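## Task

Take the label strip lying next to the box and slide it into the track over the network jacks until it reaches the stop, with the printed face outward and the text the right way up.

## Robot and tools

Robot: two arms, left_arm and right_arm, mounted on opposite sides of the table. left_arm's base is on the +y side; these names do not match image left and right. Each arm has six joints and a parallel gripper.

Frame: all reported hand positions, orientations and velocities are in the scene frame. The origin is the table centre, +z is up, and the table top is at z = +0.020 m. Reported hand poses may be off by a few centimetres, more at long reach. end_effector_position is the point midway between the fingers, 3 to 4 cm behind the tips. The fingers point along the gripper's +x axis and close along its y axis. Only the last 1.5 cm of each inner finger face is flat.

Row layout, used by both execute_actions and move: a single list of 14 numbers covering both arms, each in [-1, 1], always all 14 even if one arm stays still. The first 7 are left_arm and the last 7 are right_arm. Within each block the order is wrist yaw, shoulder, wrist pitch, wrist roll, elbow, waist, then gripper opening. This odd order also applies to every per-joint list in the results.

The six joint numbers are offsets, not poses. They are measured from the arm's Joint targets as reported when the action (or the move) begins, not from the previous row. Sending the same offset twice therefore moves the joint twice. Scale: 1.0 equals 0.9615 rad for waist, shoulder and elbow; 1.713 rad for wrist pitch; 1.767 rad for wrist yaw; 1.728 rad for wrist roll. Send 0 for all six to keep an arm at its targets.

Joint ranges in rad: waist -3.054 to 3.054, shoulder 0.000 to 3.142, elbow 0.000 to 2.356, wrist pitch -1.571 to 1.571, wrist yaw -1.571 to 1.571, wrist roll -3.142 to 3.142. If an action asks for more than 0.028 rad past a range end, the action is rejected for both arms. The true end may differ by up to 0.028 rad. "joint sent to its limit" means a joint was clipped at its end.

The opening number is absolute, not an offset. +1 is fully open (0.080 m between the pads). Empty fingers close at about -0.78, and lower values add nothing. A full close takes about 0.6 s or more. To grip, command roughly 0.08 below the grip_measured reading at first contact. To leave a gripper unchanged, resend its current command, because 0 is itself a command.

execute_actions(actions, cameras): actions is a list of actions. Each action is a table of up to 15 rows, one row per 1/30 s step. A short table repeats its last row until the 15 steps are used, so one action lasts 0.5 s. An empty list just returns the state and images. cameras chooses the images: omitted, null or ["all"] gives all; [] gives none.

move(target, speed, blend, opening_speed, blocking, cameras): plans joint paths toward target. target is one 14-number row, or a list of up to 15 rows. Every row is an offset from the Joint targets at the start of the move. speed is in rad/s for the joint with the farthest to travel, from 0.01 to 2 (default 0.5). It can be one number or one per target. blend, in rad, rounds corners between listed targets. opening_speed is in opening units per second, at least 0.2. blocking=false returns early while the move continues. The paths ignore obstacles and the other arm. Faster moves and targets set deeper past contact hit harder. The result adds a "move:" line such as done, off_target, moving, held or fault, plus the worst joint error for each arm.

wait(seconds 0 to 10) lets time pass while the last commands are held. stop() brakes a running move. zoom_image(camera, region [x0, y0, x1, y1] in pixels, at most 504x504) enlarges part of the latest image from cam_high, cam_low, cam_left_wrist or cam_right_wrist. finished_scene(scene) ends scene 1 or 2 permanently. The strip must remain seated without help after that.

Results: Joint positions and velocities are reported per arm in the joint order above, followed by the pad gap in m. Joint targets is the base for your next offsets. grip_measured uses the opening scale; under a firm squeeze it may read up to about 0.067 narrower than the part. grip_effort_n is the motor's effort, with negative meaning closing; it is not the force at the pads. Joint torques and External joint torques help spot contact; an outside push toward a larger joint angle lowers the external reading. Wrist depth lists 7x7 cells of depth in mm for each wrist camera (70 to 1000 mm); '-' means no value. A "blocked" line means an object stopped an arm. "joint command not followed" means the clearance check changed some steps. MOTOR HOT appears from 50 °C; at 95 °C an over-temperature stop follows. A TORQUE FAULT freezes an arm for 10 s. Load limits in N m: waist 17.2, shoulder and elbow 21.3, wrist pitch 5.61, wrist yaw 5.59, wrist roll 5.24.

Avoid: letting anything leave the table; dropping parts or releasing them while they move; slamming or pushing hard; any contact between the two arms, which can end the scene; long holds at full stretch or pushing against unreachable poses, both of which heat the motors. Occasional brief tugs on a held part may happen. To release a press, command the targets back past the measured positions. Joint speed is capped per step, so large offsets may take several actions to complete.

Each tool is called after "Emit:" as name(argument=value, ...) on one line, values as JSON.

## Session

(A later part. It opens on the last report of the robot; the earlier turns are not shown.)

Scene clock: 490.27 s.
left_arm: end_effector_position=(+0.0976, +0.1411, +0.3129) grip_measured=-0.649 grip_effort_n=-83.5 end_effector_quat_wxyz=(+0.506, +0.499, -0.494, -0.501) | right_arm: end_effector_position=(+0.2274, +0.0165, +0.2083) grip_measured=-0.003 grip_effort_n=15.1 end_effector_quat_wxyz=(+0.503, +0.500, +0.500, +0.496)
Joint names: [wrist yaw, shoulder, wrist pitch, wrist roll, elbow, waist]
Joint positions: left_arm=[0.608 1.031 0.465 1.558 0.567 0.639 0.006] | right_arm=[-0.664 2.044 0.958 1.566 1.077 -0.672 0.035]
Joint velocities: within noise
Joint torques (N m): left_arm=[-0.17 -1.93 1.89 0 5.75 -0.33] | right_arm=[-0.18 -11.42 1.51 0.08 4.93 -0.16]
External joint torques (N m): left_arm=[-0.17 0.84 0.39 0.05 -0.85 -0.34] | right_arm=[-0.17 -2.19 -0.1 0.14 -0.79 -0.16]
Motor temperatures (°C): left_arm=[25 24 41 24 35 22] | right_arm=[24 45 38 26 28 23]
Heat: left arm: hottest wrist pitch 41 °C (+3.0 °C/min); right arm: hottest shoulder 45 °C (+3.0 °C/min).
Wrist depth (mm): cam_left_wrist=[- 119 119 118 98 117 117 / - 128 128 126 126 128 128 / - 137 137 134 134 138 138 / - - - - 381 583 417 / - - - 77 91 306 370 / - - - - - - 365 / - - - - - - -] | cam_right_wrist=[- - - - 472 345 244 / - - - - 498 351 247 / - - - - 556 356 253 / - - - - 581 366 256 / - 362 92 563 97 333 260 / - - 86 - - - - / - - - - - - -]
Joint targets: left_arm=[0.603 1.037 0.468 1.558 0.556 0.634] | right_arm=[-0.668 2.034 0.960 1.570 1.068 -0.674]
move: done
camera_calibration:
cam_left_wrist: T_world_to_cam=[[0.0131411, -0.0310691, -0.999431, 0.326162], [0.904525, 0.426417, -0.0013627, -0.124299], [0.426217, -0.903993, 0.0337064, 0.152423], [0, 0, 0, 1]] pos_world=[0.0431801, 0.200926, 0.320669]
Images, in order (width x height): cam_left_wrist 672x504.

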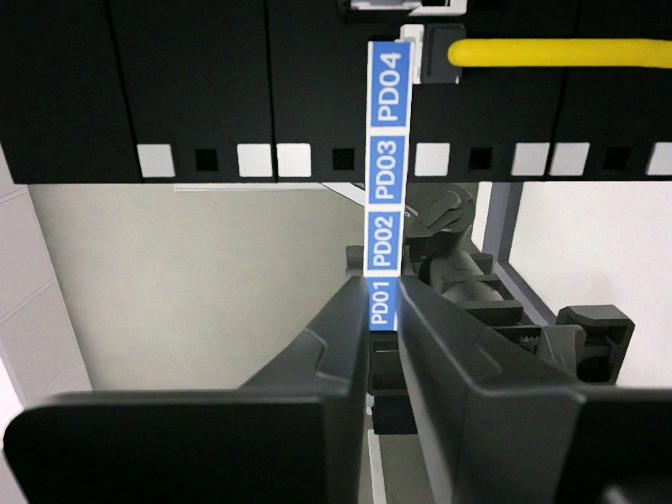

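Emit:
wait(seconds=0, cameras=["cam_low","cam_high"])

Emit:
zoom_image(camera="cam_low", region=[420, 150, 490, 205])

Emit:
zoom_image(camera="cam_high", region=[225, 90, 325, 190])

Scene clock: 524.27 s.
left_arm: end_effector_position=(+0.0976, +0.1412, +0.3129) grip_measured=-0.649 grip_effort_n=-83.5 end_effector_quat_wxyz=(+0.506, +0.500, -0.494, -0.500) | right_arm: end_effector_position=(+0.2274, +0.0165, +0.2083) grip_measured=-0.003 grip_effort_n=15.1 end_effector_quat_wxyz=(+0.503, +0.500, +0.500, +0.496)
Joint names: [wrist yaw, shoulder, wrist pitch, wrist roll, elbow, waist]
Joint positions: left_arm=[0.608 1.031 0.465 1.558 0.567 0.639 0.006] | right_arm=[-0.664 2.044 0.958 1.566 1.077 -0.672 0.035]
Joint velocities: within noise
Joint torques (N m): left_arm=[-0.17 -1.99 1.91 0.01 5.75 -0.32] | right_arm=[-0.16 -11.48 1.52 0.1 4.95 -0.28]
External joint torques (N m): left_arm=[-0.18 0.8 0.41 0.06 -0.83 -0.3] | right_arm=[-0.15 -2.19 -0.1 0.15 -0.8 -0.28]
Motor temperatures (°C): left_arm=[25 23 43 24 33 22] | right_arm=[24 46 38 26 28 23]
Heat: left arm: hottest wrist pitch 43 °C (+2.0 °C/min); right arm: hottest shoulder 46 °C (+1.0 °C/min).
Wrist depth (mm): cam_left_wrist=[- 119 121 118 98 117 117 / - 128 128 126 126 129 128 / - 137 137 134 134 137 138 / - - - - 383 587 417 / - - - 76 91 305 367 / - - - - - - 370 / - - - - - - -] | cam_right_wrist=[- - - - 480 342 246 / - - - - 496 349 249 / - - - - 556 357 252 / - - - - 589 368 256 / - 360 92 558 97 330 260 / - - 86 - - - - / - - - - - - -]
Joint targets: left_arm=[0.603 1.037 0.468 1.558 0.556 0.634] | right_arm=[-0.668 2.034 0.960 1.570 1.068 -0.674]
Tool commands: left_gripper/opening=-0.74 right_gripper/opening=+0.0
Images, in order (width x height): cam_high 672x504, cam_low 672x504.

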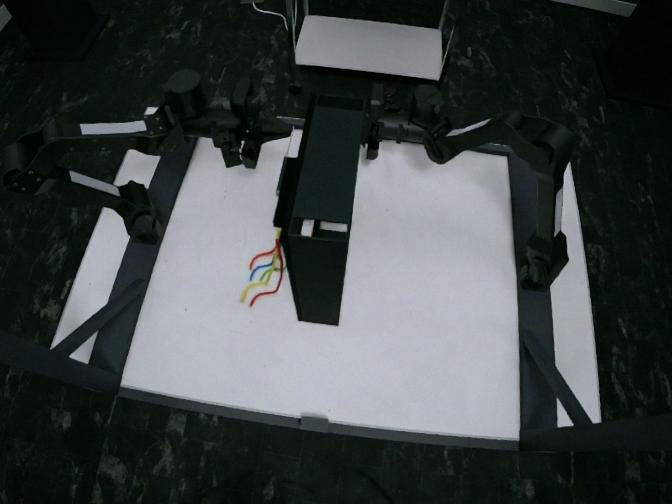

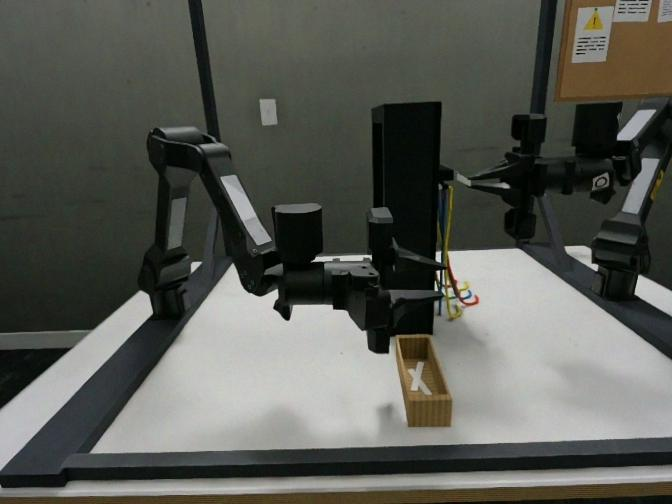

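Scaled by 7.200.

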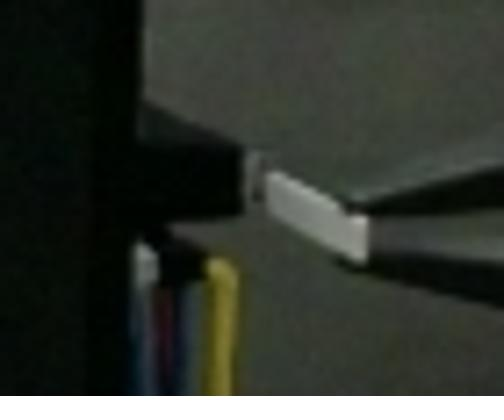

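Scaled by 5.040.

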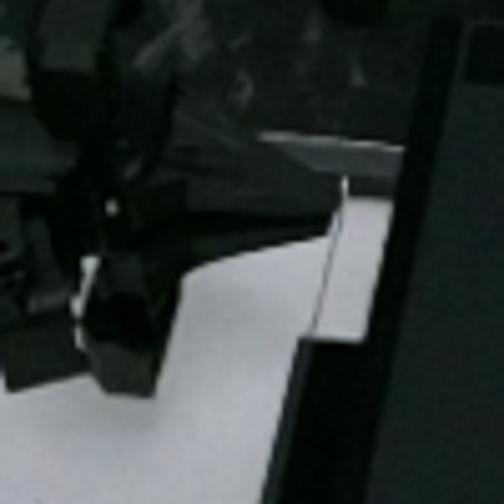

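Emit:
move(target=[-0.0034,0.0068,-0.0015,0,0.0374,-0.0059,-0.74,0,0,0,0,0,0,0.0], speed=0.1, cameras=["cam_left_wrist","cam_low","cam_high"])

Emit:
zoom_image(camera="cam_low", region=[440, 160, 480, 195])

Emit:
zoom_image(camera="cam_left_wrist", region=[340, 0, 480, 120])

Emit:
zoom_image(camera="cam_high", region=[270, 110, 310, 190])

Scene clock: 564.90 s.
left_arm: end_effector_position=(+0.0976, +0.1392, +0.3142) grip_measured=-0.649 grip_effort_n=-83.5 end_effector_quat_wxyz=(+0.506, +0.500, -0.494, -0.500) | right_arm: end_effector_position=(+0.2274, +0.0165, +0.2083) grip_measured=-0.003 grip_effort_n=15.1 end_effector_quat_wxyz=(+0.503, +0.500, +0.500, +0.496)
Joint names: [wrist yaw, shoulder, wrist pitch, wrist roll, elbow, waist]
Joint positions: left_arm=[0.602 1.038 0.465 1.558 0.574 0.633 0.006] | right_arm=[-0.664 2.044 0.958 1.566 1.077 -0.672 0.035]
Joint velocities: within noise
Joint torques (N m): left_arm=[-0.17 -2 1.7 0.01 9.24 -0.34] | right_arm=[-0.17 -11.43 1.52 0.08 4.92 -0.27]
External joint torques (N m): left_arm=[-0.17 0.81 0.22 0.06 2.68 -0.34] | right_arm=[-0.17 -2.08 -0.12 0.14 -0.89 -0.2]
Motor temperatures (°C): left_arm=[25 23 44 24 32 22] | right_arm=[24 47 38 26 28 23]
Heat: left arm: hottest wrist pitch 44 °C (+2.0 °C/min); right arm: hottest shoulder 47 °C (+1.0 °C/min).
Wrist depth (mm): cam_left_wrist=[- 117 118 116 102 115 115 / - 126 126 124 124 126 126 / - 135 135 132 134 136 136 / - - - - 381 593 421 / - - - 77 91 306 370 / - - - - - - 369 / - - - - - - -] | cam_right_wrist=[- - - - 478 342 244 / - - - - 494 352 248 / - - - - 558 357 250 / - - - - 584 367 256 / 357 359 92 565 97 334 260 / - - 86 - - - - / - - - - - - -]
Joint targets: left_arm=[0.597 1.043 0.465 1.558 0.592 0.629] | right_arm=[-0.668 2.034 0.960 1.570 1.068 -0.674]
move: done
camera_calibration:
cam_left_wrist: T_world_to_cam=[[0.0138132, -0.031998, -0.999392, 0.327528], [0.904364, 0.426761, -0.00116407, -0.123592], [0.426539, -0.903798, 0.0348328, 0.15023], [0, 0, 0, 1]] pos_world=[0.0431693, 0.199002, 0.321952]
Images, in order (width x height): cam_high 672x504, cam_low 672x504, cam_left_wrist 672x504.

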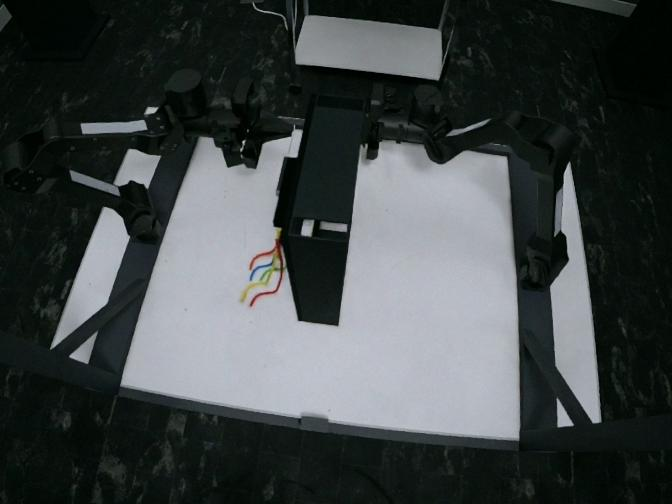

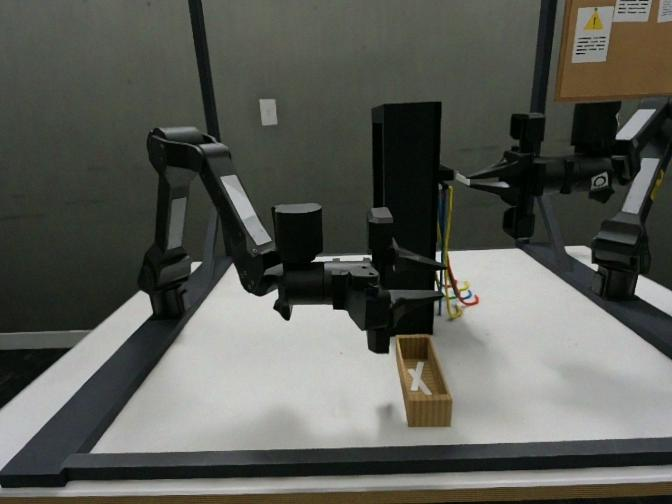

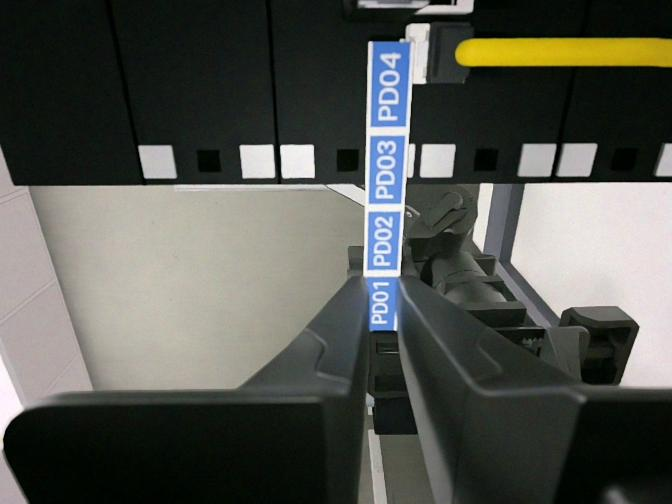

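Scaled by 12.600.

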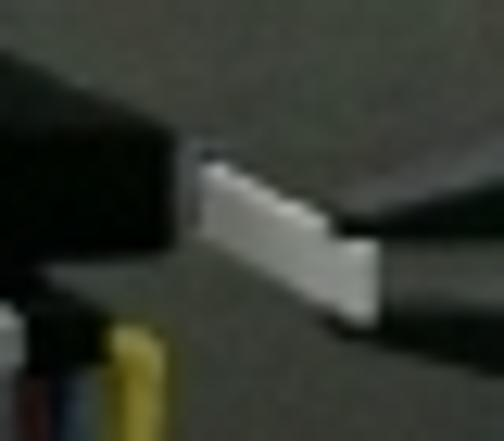

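Scaled by 3.600.

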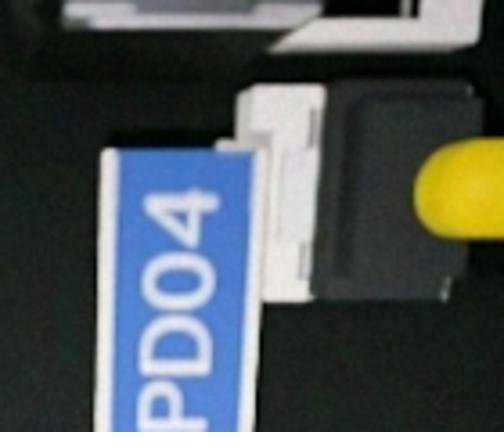

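Scaled by 6.300.

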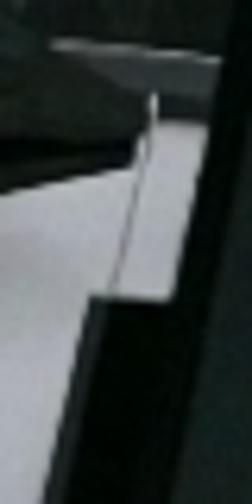

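Emit:
zoom_image(camera="cam_high", region=[278, 145, 303, 170])

Emit:
zoom_image(camera="cam_low", region=[446, 164, 474, 190])

Scaled by 20.160.

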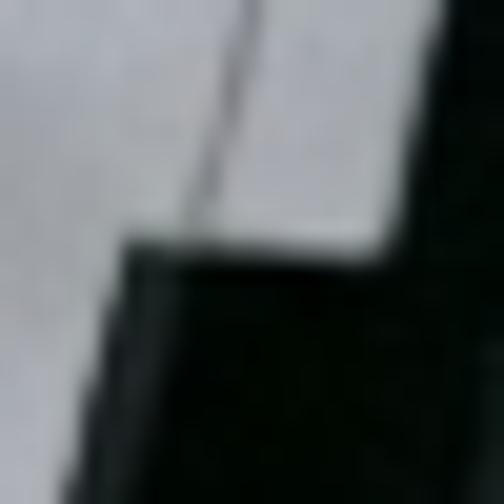

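Scaled by 18.000.

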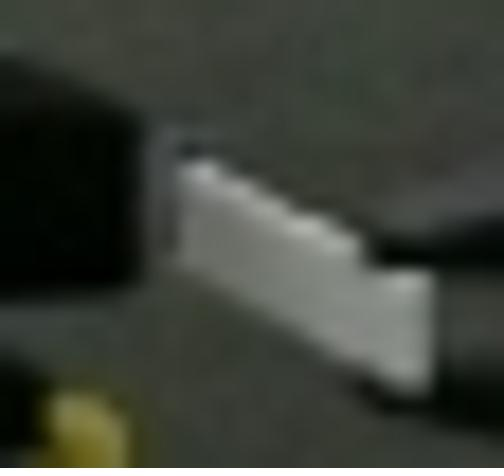

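Emit:
move(target=[-0.0141,-0.0192,-0.0049,0,0,-0.025,-0.74,0,0,0,0,0,0,0.0], speed=0.06, cameras=["cam_left_wrist","cam_low","cam_high"])

Emit:
zoom_image(camera="cam_low", region=[446, 164, 474, 190])

Emit:
zoom_image(camera="cam_left_wrist", region=[340, 0, 480, 120])

Emit:
zoom_image(camera="cam_high", region=[278, 145, 303, 170])

Scene clock: 612.67 s.
left_arm: end_effector_position=(+0.0934, +0.1371, +0.3141) grip_measured=-0.649 grip_effort_n=-83.5 end_effector_quat_wxyz=(+0.506, +0.500, -0.493, -0.501) | right_arm: end_effector_position=(+0.2274, +0.0165, +0.2083) grip_measured=-0.003 grip_effort_n=15.1 end_effector_quat_wxyz=(+0.503, +0.500, +0.500, +0.496)
Joint names: [wrist yaw, shoulder, wrist pitch, wrist roll, elbow, waist]
Joint positions: left_arm=[0.577 1.034 0.457 1.558 0.575 0.609 0.006] | right_arm=[-0.664 2.044 0.958 1.566 1.077 -0.672 0.035]
Joint velocities: within noise
Joint torques (N m): left_arm=[-0.18 -3.89 1.65 0 9.2 -0.29] | right_arm=[-0.16 -11.45 1.51 0.07 4.92 -0.16]
External joint torques (N m): left_arm=[-0.18 -1.04 0.14 0.05 2.58 -0.29] | right_arm=[-0.16 -2.26 -0.09 0.12 -0.78 -0.2]
Motor temperatures (°C): left_arm=[25 22 42 24 42 22] | right_arm=[24 48 38 26 28 23]
Heat: left arm: hottest elbow 42 °C (+10.1 °C/min); right arm: hottest shoulder 48 °C (+1.0 °C/min).
Wrist depth (mm): cam_left_wrist=[- 116 116 112 96 114 115 / 125 123 122 122 103 124 125 / 135 133 132 131 130 133 134 / - - - - 382 636 420 / - - - 77 91 305 386 / - - - - - - 367 / - - - - - - -] | cam_right_wrist=[- - - - 475 341 244 / - - - - 495 348 248 / - - - - 555 360 250 / - - - - 588 367 256 / - 355 92 570 97 333 260 / - - 86 - - - - / - - - - - - -]
Joint targets: left_arm=[0.572 1.025 0.457 1.558 0.592 0.605] | right_arm=[-0.668 2.034 0.960 1.570 1.068 -0.674]
move: done
camera_calibration:
cam_left_wrist: T_world_to_cam=[[0.0119129, -0.0291469, -0.999504, 0.327194], [0.904035, 0.427455, -0.00169012, -0.118767], [0.427292, -0.903567, 0.0314421, 0.15101], [0, 0, 0, 1]] pos_world=[0.0389459, 0.196752, 0.322083]
Images, in order (width x height): cam_high 672x504, cam_low 672x504, cam_left_wrist 672x504.

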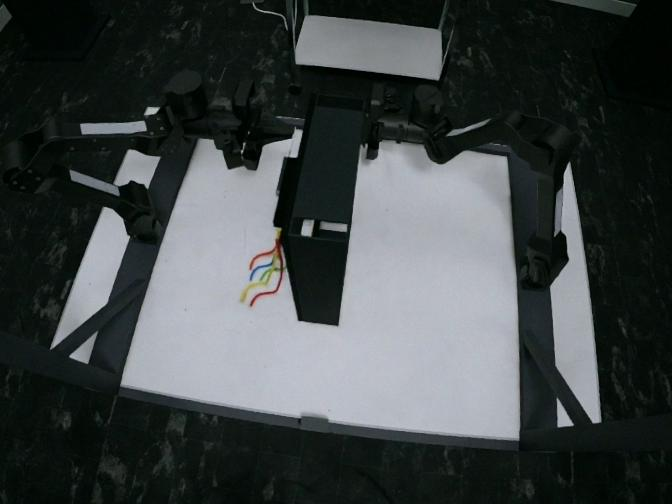

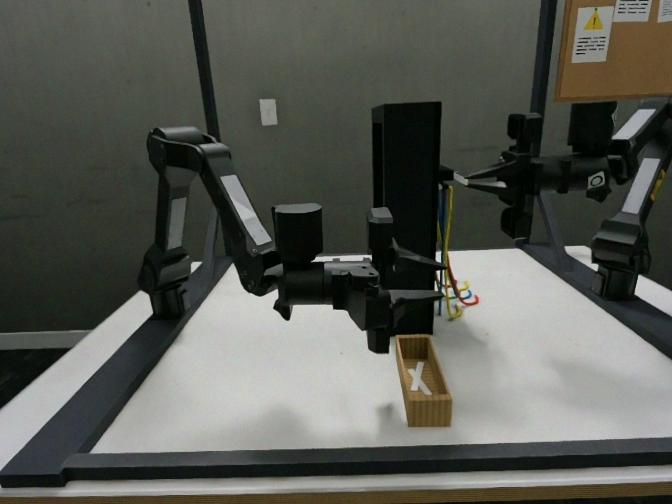

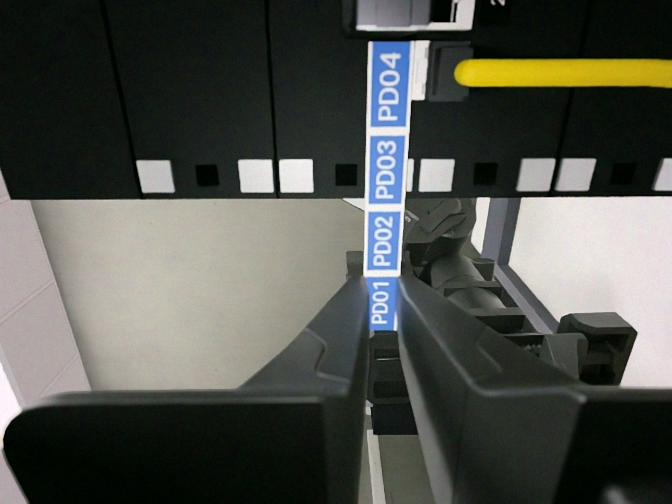

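Scaled by 18.000.

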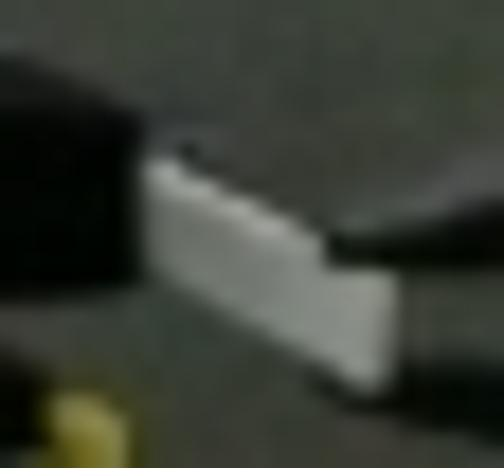

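Scaled by 3.600.

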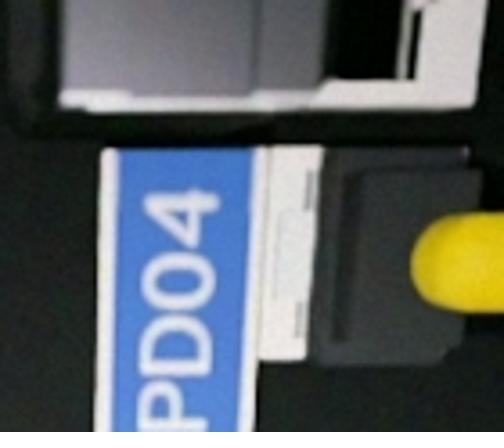

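Scaled by 20.160.

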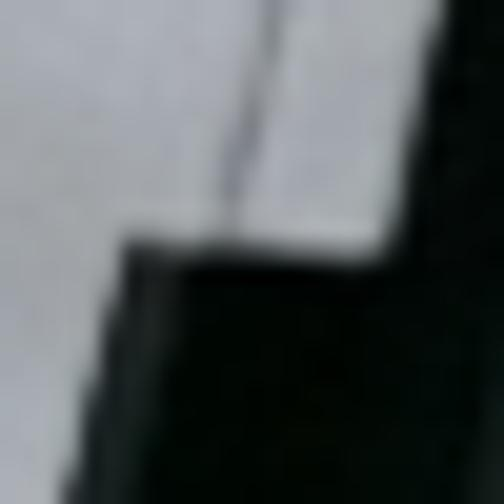

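Emit:
zoom_image(camera="cam_high", region=[262, 115, 312, 195])

Scaled by 6.300.

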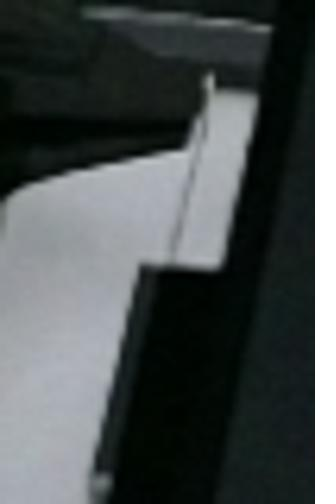

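Emit:
move(target=[0.0102,-0.0151,-0.0035,0,-0.0348,0.0183,-0.74,0,0,0,0,0,0,0.0], speed=0.06, cameras=["cam_left_wrist","cam_low","cam_high"])

Emit:
zoom_image(camera="cam_low", region=[446, 164, 474, 190])

Emit:
zoom_image(camera="cam_left_wrist", region=[340, 0, 480, 120])

Emit:
zoom_image(camera="cam_high", region=[262, 115, 312, 195])

Scene clock: 679.30 s.
left_arm: end_effector_position=(+0.0935, +0.1403, +0.3153) grip_measured=-0.649 grip_effort_n=-83.5 end_effector_quat_wxyz=(+0.507, +0.500, -0.494, -0.500) | right_arm: end_effector_position=(+0.2274, +0.0165, +0.2083) grip_measured=-0.003 grip_effort_n=15.1 end_effector_quat_wxyz=(+0.503, +0.500, +0.500, +0.496)
Joint names: [wrist yaw, shoulder, wrist pitch, wrist roll, elbow, waist]
Joint positions: left_arm=[0.586 1.02 0.451 1.558 0.57 0.618 0.006] | right_arm=[-0.664 2.044 0.958 1.566 1.077 -0.672 0.035]
Joint velocities: within noise
Joint torques (N m): left_arm=[0.14 -3.76 1.66 0 5.65 0.39] | right_arm=[-0.16 -11.45 1.49 0.08 5 -0.26]
External joint torques (N m): left_arm=[0.14 -1.06 0.16 0.05 -0.94 0.39] | right_arm=[-0.16 -2.13 -0.14 0.13 -0.78 -0.25]
Motor temperatures (°C): left_arm=[25 23 39 24 44 22] | right_arm=[24 48 39 26 28 23]
Heat: left arm: hottest elbow 44 °C (+2.0 °C/min); right arm: hottest shoulder 48 °C (+0.0 °C/min).
Wrist depth (mm): cam_left_wrist=[- 118 119 117 99 117 117 / - 127 127 125 119 127 128 / 138 136 136 134 135 136 137 / - - - - 387 604 422 / - - - 77 91 311 372 / - - - - - - 371 / - - - - - - -] | cam_right_wrist=[- - - - 475 342 244 / - - - - 489 352 247 / - - - - 553 359 251 / - - - - 581 365 256 / - 359 92 579 97 332 259 / - - 86 - - - - / - - - - - - -]
Joint targets: left_arm=[0.591 1.011 0.451 1.558 0.558 0.622] | right_arm=[-0.668 2.034 0.960 1.570 1.068 -0.674]
move: done
camera_calibration:
cam_left_wrist: T_world_to_cam=[[0.0140658, -0.0322995, -0.999379, 0.328693], [0.903712, 0.42814, -0.00111796, -0.120487], [0.427911, -0.903135, 0.0352116, 0.152601], [0, 0, 0, 1]] pos_world=[0.0389625, 0.200022, 0.322981]
Images, in order (width x height): cam_high 672x504, cam_low 672x504, cam_left_wrist 672x504.

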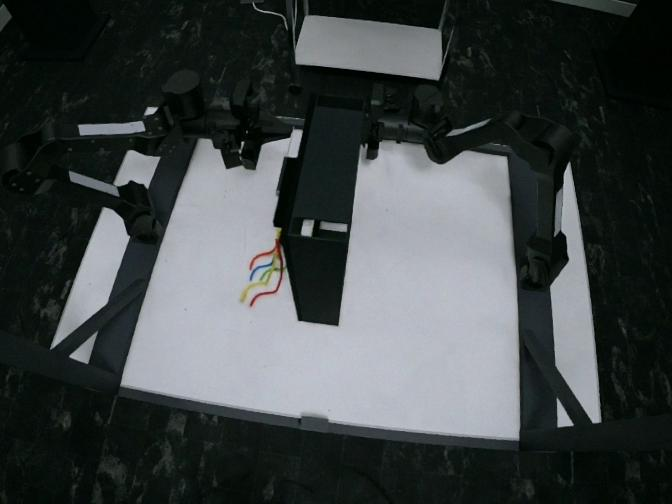

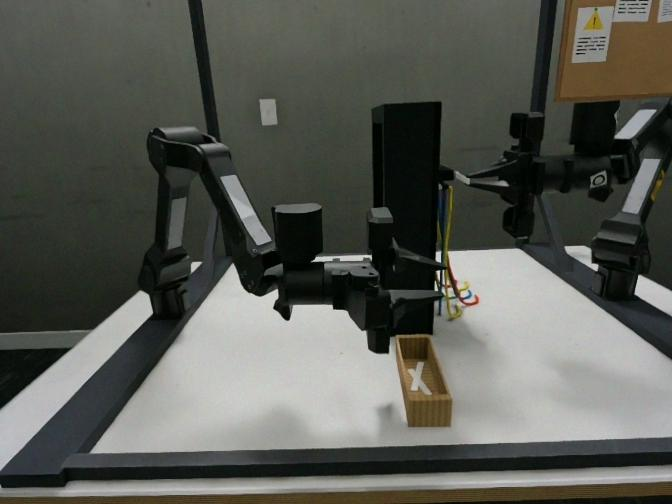

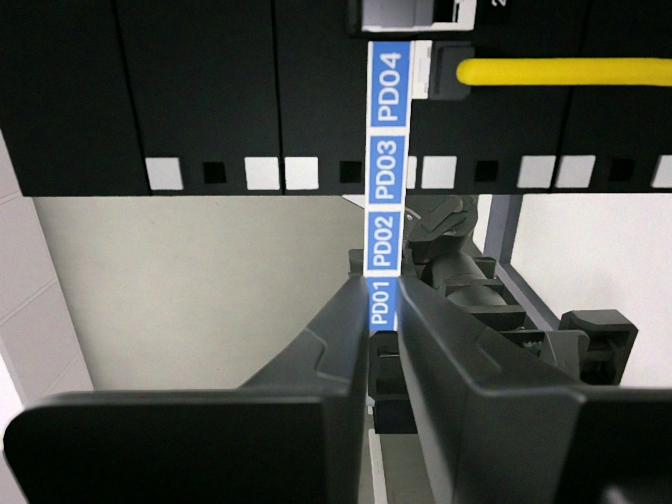

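Scaled by 18.000.

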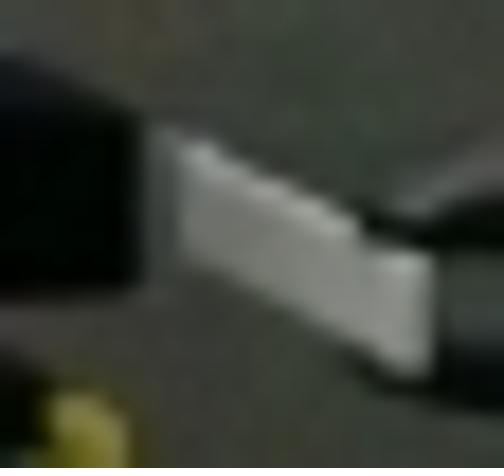

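Scaled by 3.600.

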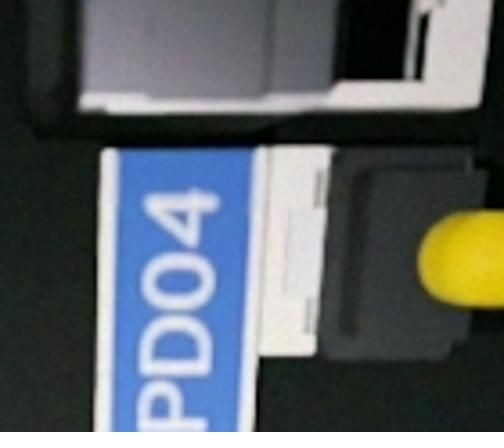

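Scaled by 6.300.

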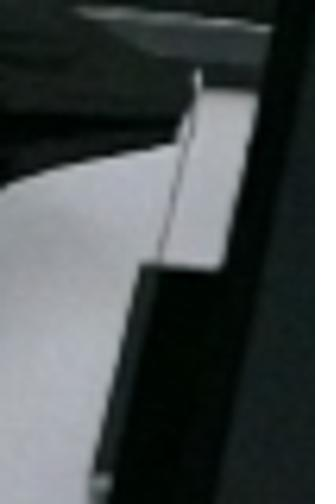

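Emit:
move(target=[[0.0016,-0.0052,-0.0012,0,-0.0042,0.004,-0.74,0,0,0,0,0,0,0.0],[-0.0161,-0.0192,-0.0055,0,-0.0104,-0.0276,-0.74,0,0,0,0,0,0,0.0]], speed=0.04, cameras=["cam_left_wrist","cam_low","cam_high"])

Emit:
zoom_image(camera="cam_left_wrist", region=[340, 0, 480, 120])

Emit:
zoom_image(camera="cam_high", region=[262, 115, 312, 195])

Scene clock: 698.80 s.
left_arm: end_effector_position=(+0.0901, +0.1417, +0.3146) grip_measured=-0.649 grip_effort_n=-83.5 end_effector_quat_wxyz=(+0.508, +0.502, -0.492, -0.498) | right_arm: end_effector_position=(+0.2274, +0.0165, +0.2083) grip_measured=-0.003 grip_effort_n=15.1 end_effector_quat_wxyz=(+0.503, +0.500, +0.500, +0.496)
Joint names: [wrist yaw, shoulder, wrist pitch, wrist roll, elbow, waist]
Joint positions: left_arm=[0.563 1.001 0.442 1.558 0.56 0.603 0.006] | right_arm=[-0.664 2.044 0.958 1.566 1.077 -0.672 0.035]
Joint velocities: within noise
Joint torques (N m): left_arm=[-0.06 -3.66 1.65 0.01 5.63 -0.55] | right_arm=[-0.17 -11.39 1.52 0.07 4.96 -0.27]
External joint torques (N m): left_arm=[-0.05 -1.02 0.14 0.06 -0.99 -0.59] | right_arm=[-0.17 -2.1 -0.1 0.13 -0.79 -0.23]
Motor temperatures (°C): left_arm=[25 24 40 24 39 22] | right_arm=[24 49 39 26 28 23]
Heat: left arm: hottest wrist pitch 40 °C (+0.0 °C/min); right arm: hottest shoulder 49 °C (+1.0 °C/min).
Wrist depth (mm): cam_left_wrist=[- 119 120 116 105 120 120 / 128 128 128 128 103 128 128 / 140 138 138 136 136 136 138 / - - - - 387 635 421 / - - - 77 91 310 370 / - - - - - - 370 / - - - - - - -] | cam_right_wrist=[- - - - 479 344 243 / - - - - 496 350 247 / - - - - 557 361 250 / - - - - 586 366 255 / - 368 92 579 97 332 260 / - - 86 - - - - / - - - - - - -]
Joint targets: left_arm=[0.562 0.992 0.442 1.558 0.548 0.596] | right_arm=[-0.668 2.034 0.960 1.570 1.068 -0.674]
move: done
camera_calibration:
cam_left_wrist: T_world_to_cam=[[0.0138571, -0.0315755, -0.999405, 0.328068], [0.900584, 0.43468, -0.00124649, -0.118609], [0.434461, -0.900031, 0.0344598, 0.154562], [0, 0, 0, 1]] pos_world=[0.0351206, 0.201027, 0.322399]
Images, in order (width x height): cam_high 672x504, cam_low 672x504, cam_left_wrist 672x504.

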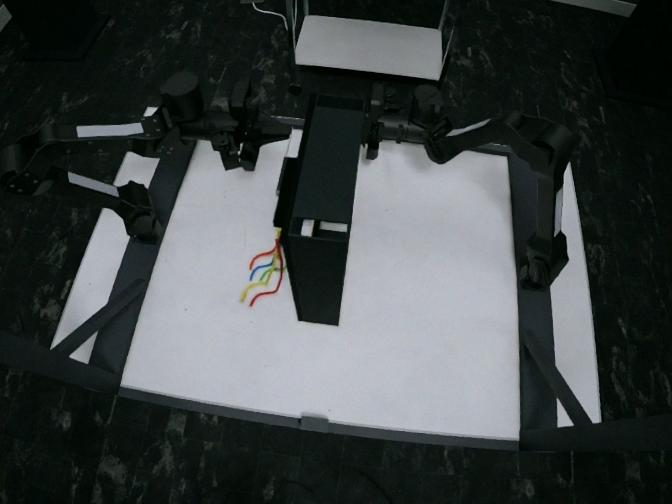

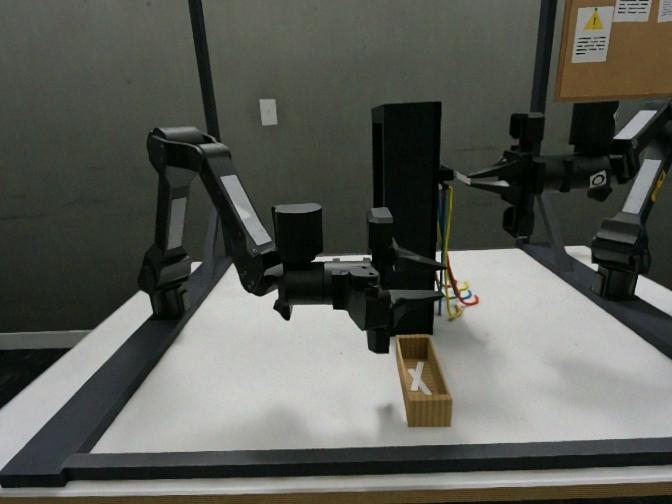

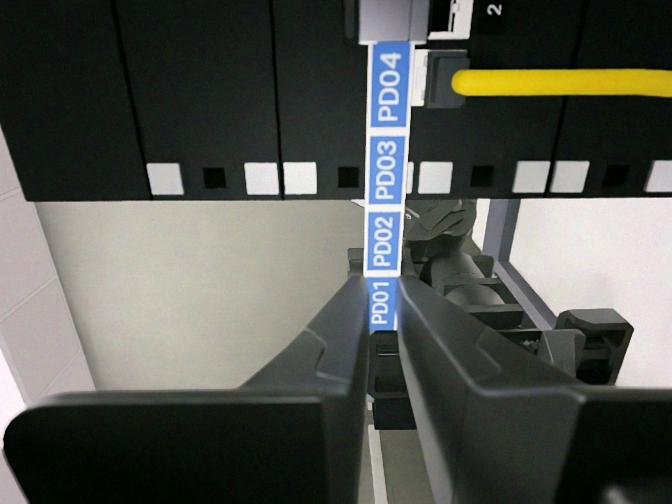

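Scaled by 3.600.

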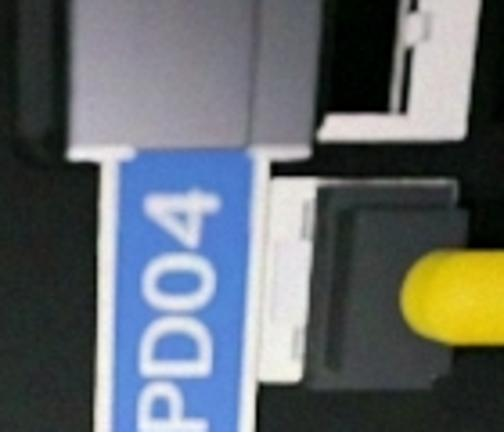

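Scaled by 6.300.

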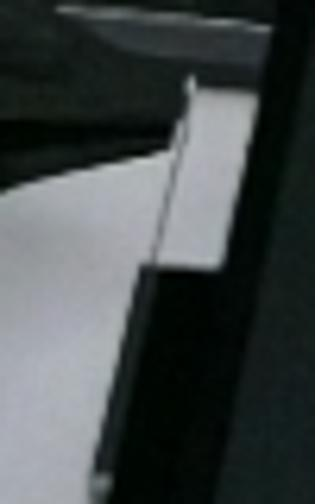

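Emit:
move(target=[-0.0096,-0.0137,-0.0044,0,-0.0058,-0.0236,-0.74,0,0,0,0,0,0,0.0], speed=0.04, cameras=["cam_left_wrist","cam_high"])

Emit:
zoom_image(camera="cam_left_wrist", region=[340, 0, 480, 120])

Scene clock: 713.40 s.
left_arm: end_effector_position=(+0.0879, +0.1421, +0.3147) grip_measured=-0.649 grip_effort_n=-83.5 end_effector_quat_wxyz=(+0.511, +0.504, -0.489, -0.495) | right_arm: end_effector_position=(+0.2274, +0.0165, +0.2083) grip_measured=-0.003 grip_effort_n=14.7 end_effector_quat_wxyz=(+0.503, +0.500, +0.500, +0.496)
Joint names: [wrist yaw, shoulder, wrist pitch, wrist roll, elbow, waist]
Joint positions: left_arm=[0.537 0.989 0.434 1.558 0.555 0.587 0.006] | right_arm=[-0.664 2.044 0.958 1.566 1.077 -0.672 0.035]
Joint velocities: within noise
Joint torques (N m): left_arm=[0.26 -3.74 1.65 0 5.57 -1.13] | right_arm=[-0.15 -11.35 1.51 0.08 4.97 -0.18]
External joint torques (N m): left_arm=[0.26 -1.18 0.14 0.05 -1.04 -1.13] | right_arm=[-0.15 -2 -0.13 0.13 -0.83 -0.18]
Motor temperatures (°C): left_arm=[25 23 41 24 36 22] | right_arm=[24 49 39 26 28 23]
Heat: left arm: hottest wrist pitch 41 °C (+2.0 °C/min); right arm: hottest shoulder 49 °C (+1.0 °C/min).
Wrist depth (mm): cam_left_wrist=[- 119 119 118 104 120 120 / 130 128 128 129 120 129 129 / 140 138 138 137 136 137 139 / - - - - 391 594 426 / - - - 77 91 316 371 / - - - - - - 385 / - - - - - - -] | cam_right_wrist=[- - - - 477 342 244 / - - - - 489 351 247 / - - - - 558 359 251 / - - - - 585 369 255 / - 374 92 573 97 333 261 / - - 86 - - - - / - - - - - - -]
Joint targets: left_arm=[0.545 0.979 0.434 1.558 0.543 0.573] | right_arm=[-0.668 2.034 0.960 1.570 1.068 -0.674]
move: done
camera_calibration:
cam_left_wrist: T_world_to_cam=[[0.0141839, -0.031432, -0.999405, 0.3281], [0.89589, 0.444274, -0.00125795, -0.117757], [0.44405, -0.895339, 0.0344612, 0.154339], [0, 0, 0, 1]] pos_world=[0.0323095, 0.200815, 0.322438]
Images, in order (width x height): cam_high 672x504, cam_left_wrist 672x504.

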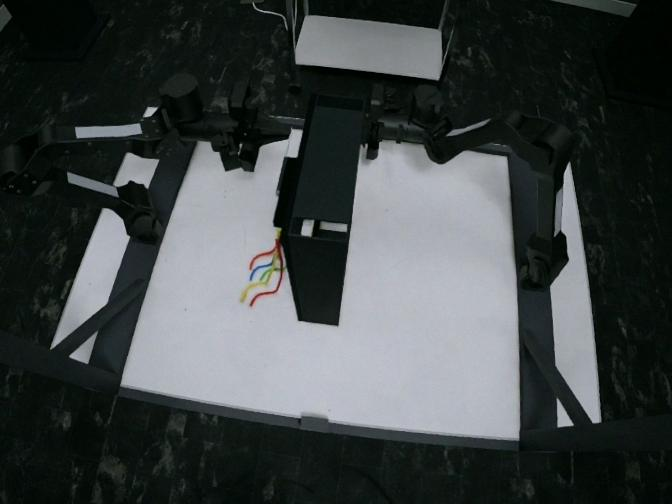

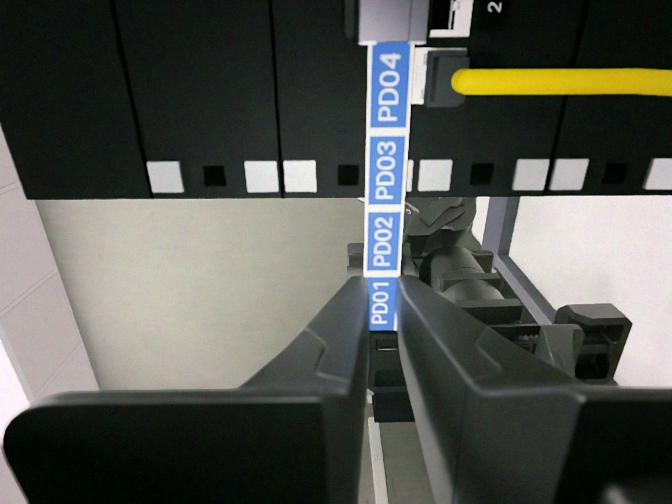

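Scaled by 3.600.

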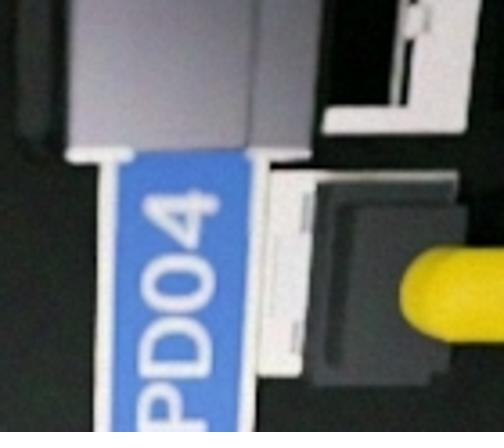

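Emit:
move(target=[0.0232,0.027,0.0111,0,0,0.0468,-0.74,0,0,0,0,0,0,0.0], speed=0.06, cameras=["cam_left_wrist","cam_high"])

Emit:
zoom_image(camera="cam_left_wrist", region=[340, 0, 480, 120])

Emit:
zoom_image(camera="cam_high", region=[262, 115, 312, 195])

Scene clock: 739.07 s.
left_arm: end_effector_position=(+0.0909, +0.1435, +0.3139) grip_measured=-0.649 grip_effort_n=-83.5 end_effector_quat_wxyz=(+0.507, +0.500, -0.494, -0.498) | right_arm: end_effector_position=(+0.2274, +0.0165, +0.2083) grip_measured=-0.003 grip_effort_n=14.7 end_effector_quat_wxyz=(+0.503, +0.500, +0.500, +0.496)
Joint names: [wrist yaw, shoulder, wrist pitch, wrist roll, elbow, waist]
Joint positions: left_arm=[0.58 0.999 0.45 1.558 0.554 0.615 0.006] | right_arm=[-0.664 2.044 0.958 1.566 1.077 -0.672 0.035]
Joint velocities: within noise
Joint torques (N m): left_arm=[0.16 -1.82 1.9 0 5.76 0.28] | right_arm=[-0.16 -11.39 1.52 0.07 4.97 -0.26]
External joint torques (N m): left_arm=[0.16 0.83 0.39 0.05 -0.86 0.27] | right_arm=[-0.17 -2.04 -0.11 0.12 -0.82 -0.19]
Motor temperatures (°C): left_arm=[25 23 39 24 34 22] | right_arm=[24 49 39 26 28 23]
Heat: left arm: hottest wrist pitch 39 °C (+0.0 °C/min); right arm: hottest shoulder 49 °C (+1.0 °C/min).
Wrist depth (mm): cam_left_wrist=[121 121 121 89 115 121 122 / 129 131 130 130 112 130 130 / 142 139 140 137 137 138 140 / - - - - 387 592 418 / - - - 77 91 315 372 / - - - - - - 373 / - - - - - - -] | cam_right_wrist=[- - - - 481 342 244 / - - - - 493 351 250 / - - - - 556 355 252 / - - - - 587 366 254 / - 370 92 568 97 332 259 / - - 86 - - - - / - - - - - - -]
Joint targets: left_arm=[0.586 1.005 0.453 1.558 0.543 0.618] | right_arm=[-0.668 2.034 0.960 1.570 1.068 -0.674]
move: done
camera_calibration:
cam_left_wrist: T_world_to_cam=[[0.0156305, -0.0344806, -0.999283, 0.327593], [0.902731, 0.430206, -0.000724153, -0.119809], [0.429922, -0.902072, 0.037851, 0.155508], [0, 0, 0, 1]] pos_world=[0.0361784, 0.203118, 0.321385]
Images, in order (width x height): cam_high 672x504, cam_left_wrist 672x504.

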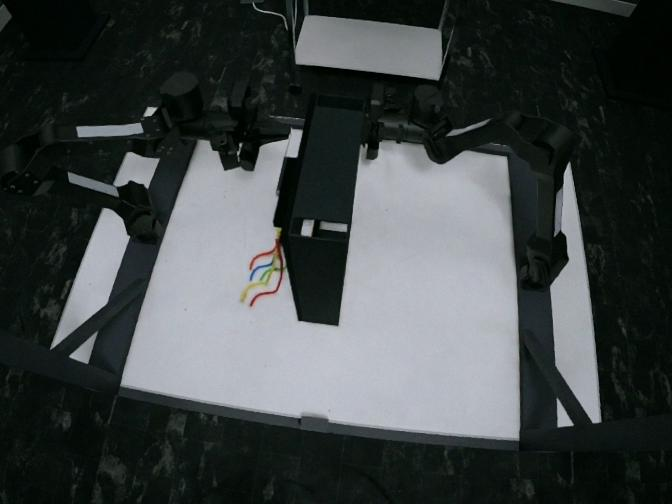

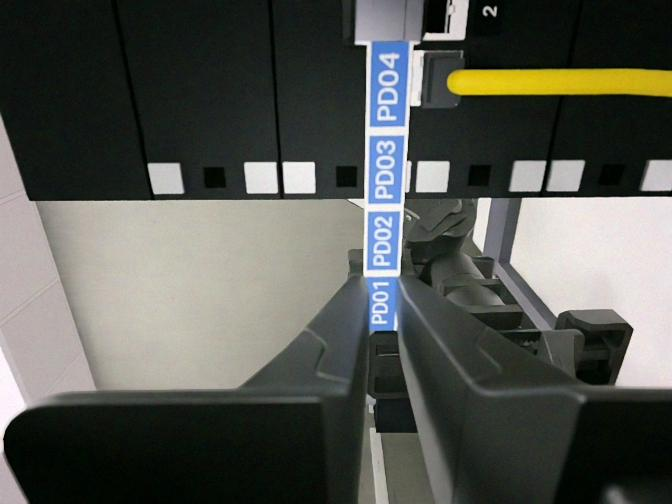

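Scaled by 3.600.

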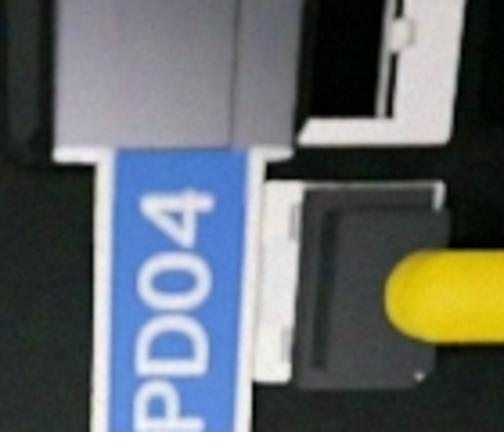

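Scaled by 6.300.

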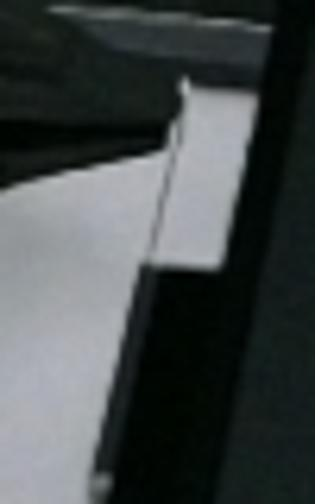

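Emit:
move(target=[-0.0153,-0.0287,-0.0108,0,0,-0.0256,-0.74,0,0,0,0,0,0,0.0], speed=0.04, cameras=["cam_left_wrist","cam_high"])

Emit:
zoom_image(camera="cam_left_wrist", region=[340, 0, 480, 120])

Scene clock: 750.70 s.
left_arm: end_effector_position=(+0.0894, +0.1439, +0.3142) grip_measured=-0.649 grip_effort_n=-83.5 end_effector_quat_wxyz=(+0.510, +0.503, -0.490, -0.497) | right_arm: end_effector_position=(+0.2274, +0.0165, +0.2083) grip_measured=-0.003 grip_effort_n=15.1 end_effector_quat_wxyz=(+0.503, +0.500, +0.500, +0.496)
Joint names: [wrist yaw, shoulder, wrist pitch, wrist roll, elbow, waist]
Joint positions: left_arm=[0.557 0.988 0.434 1.558 0.554 0.602 0.006] | right_arm=[-0.664 2.044 0.958 1.566 1.077 -0.672 0.035]
Joint velocities: within noise
Joint torques (N m): left_arm=[0.02 -3.81 1.72 -0.01 5.75 -0.7] | right_arm=[-0.16 -11.39 1.53 0.08 4.92 -0.23]
External joint torques (N m): left_arm=[0.02 -1.22 0.2 0.04 -0.91 -0.7] | right_arm=[-0.15 -2.16 -0.08 0.13 -0.78 -0.25]
Motor temperatures (°C): left_arm=[25 23 41 24 34 22] | right_arm=[24 49 39 26 28 23]
Heat: left arm: hottest wrist pitch 41 °C (+1.0 °C/min); right arm: hottest shoulder 49 °C (+0.0 °C/min).
Wrist depth (mm): cam_left_wrist=[121 121 121 118 115 121 121 / 129 131 130 130 118 130 130 / 142 140 140 138 136 139 141 / - - - - 387 630 421 / - - - 77 91 315 366 / - - - - - - 387 / - - - - - - -] | cam_right_wrist=[- - - - 481 342 245 / - - - - 493 349 248 / - - - - 555 359 252 / - - - - 589 367 258 / - 373 92 573 97 335 259 / - - 86 - - - - / - - - - - - -]
Joint targets: left_arm=[0.559 0.977 0.434 1.558 0.543 0.593] | right_arm=[-0.668 2.034 0.960 1.570 1.068 -0.674]
move: done
camera_calibration:
cam_left_wrist: T_world_to_cam=[[0.0133937, -0.0305477, -0.999444, 0.327606], [0.898249, 0.439485, -0.00139516, -0.119357], [0.439283, -0.897731, 0.0333257, 0.156421], [0, 0, 0, 1]] pos_world=[0.0341113, 0.202887, 0.322045]
Images, in order (width x height): cam_high 672x504, cam_left_wrist 672x504.

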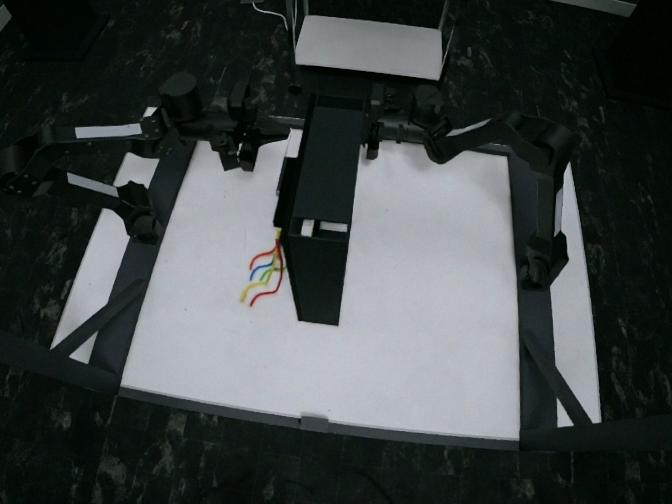

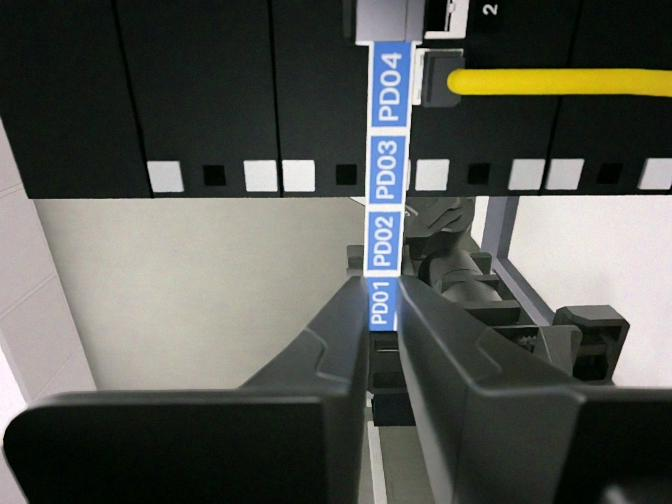

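Scaled by 3.600.

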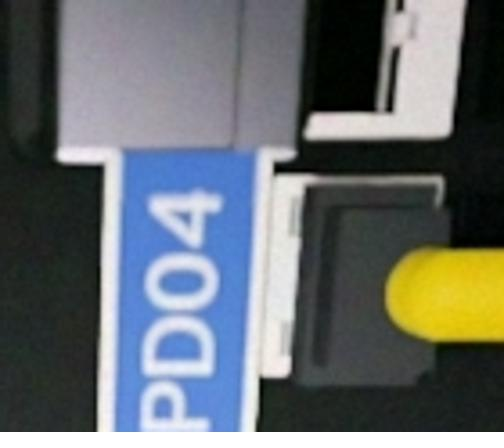

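Emit:
zoom_image(camera="cam_left_wrist", region=[350, 25, 430, 75])

Emit:
zoom_image(camera="cam_left_wrist", region=[350, 0, 430, 50])

Scaled by 6.300.

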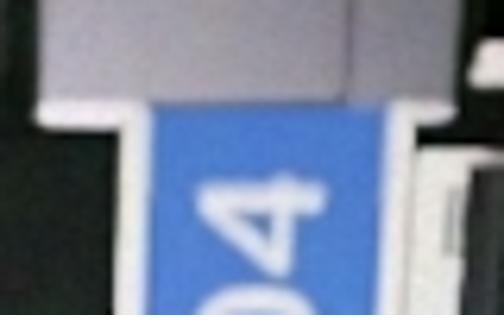

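Scaled by 6.300.

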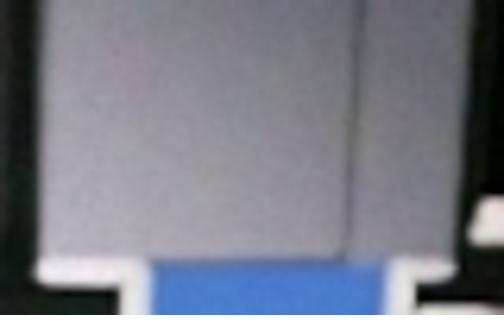

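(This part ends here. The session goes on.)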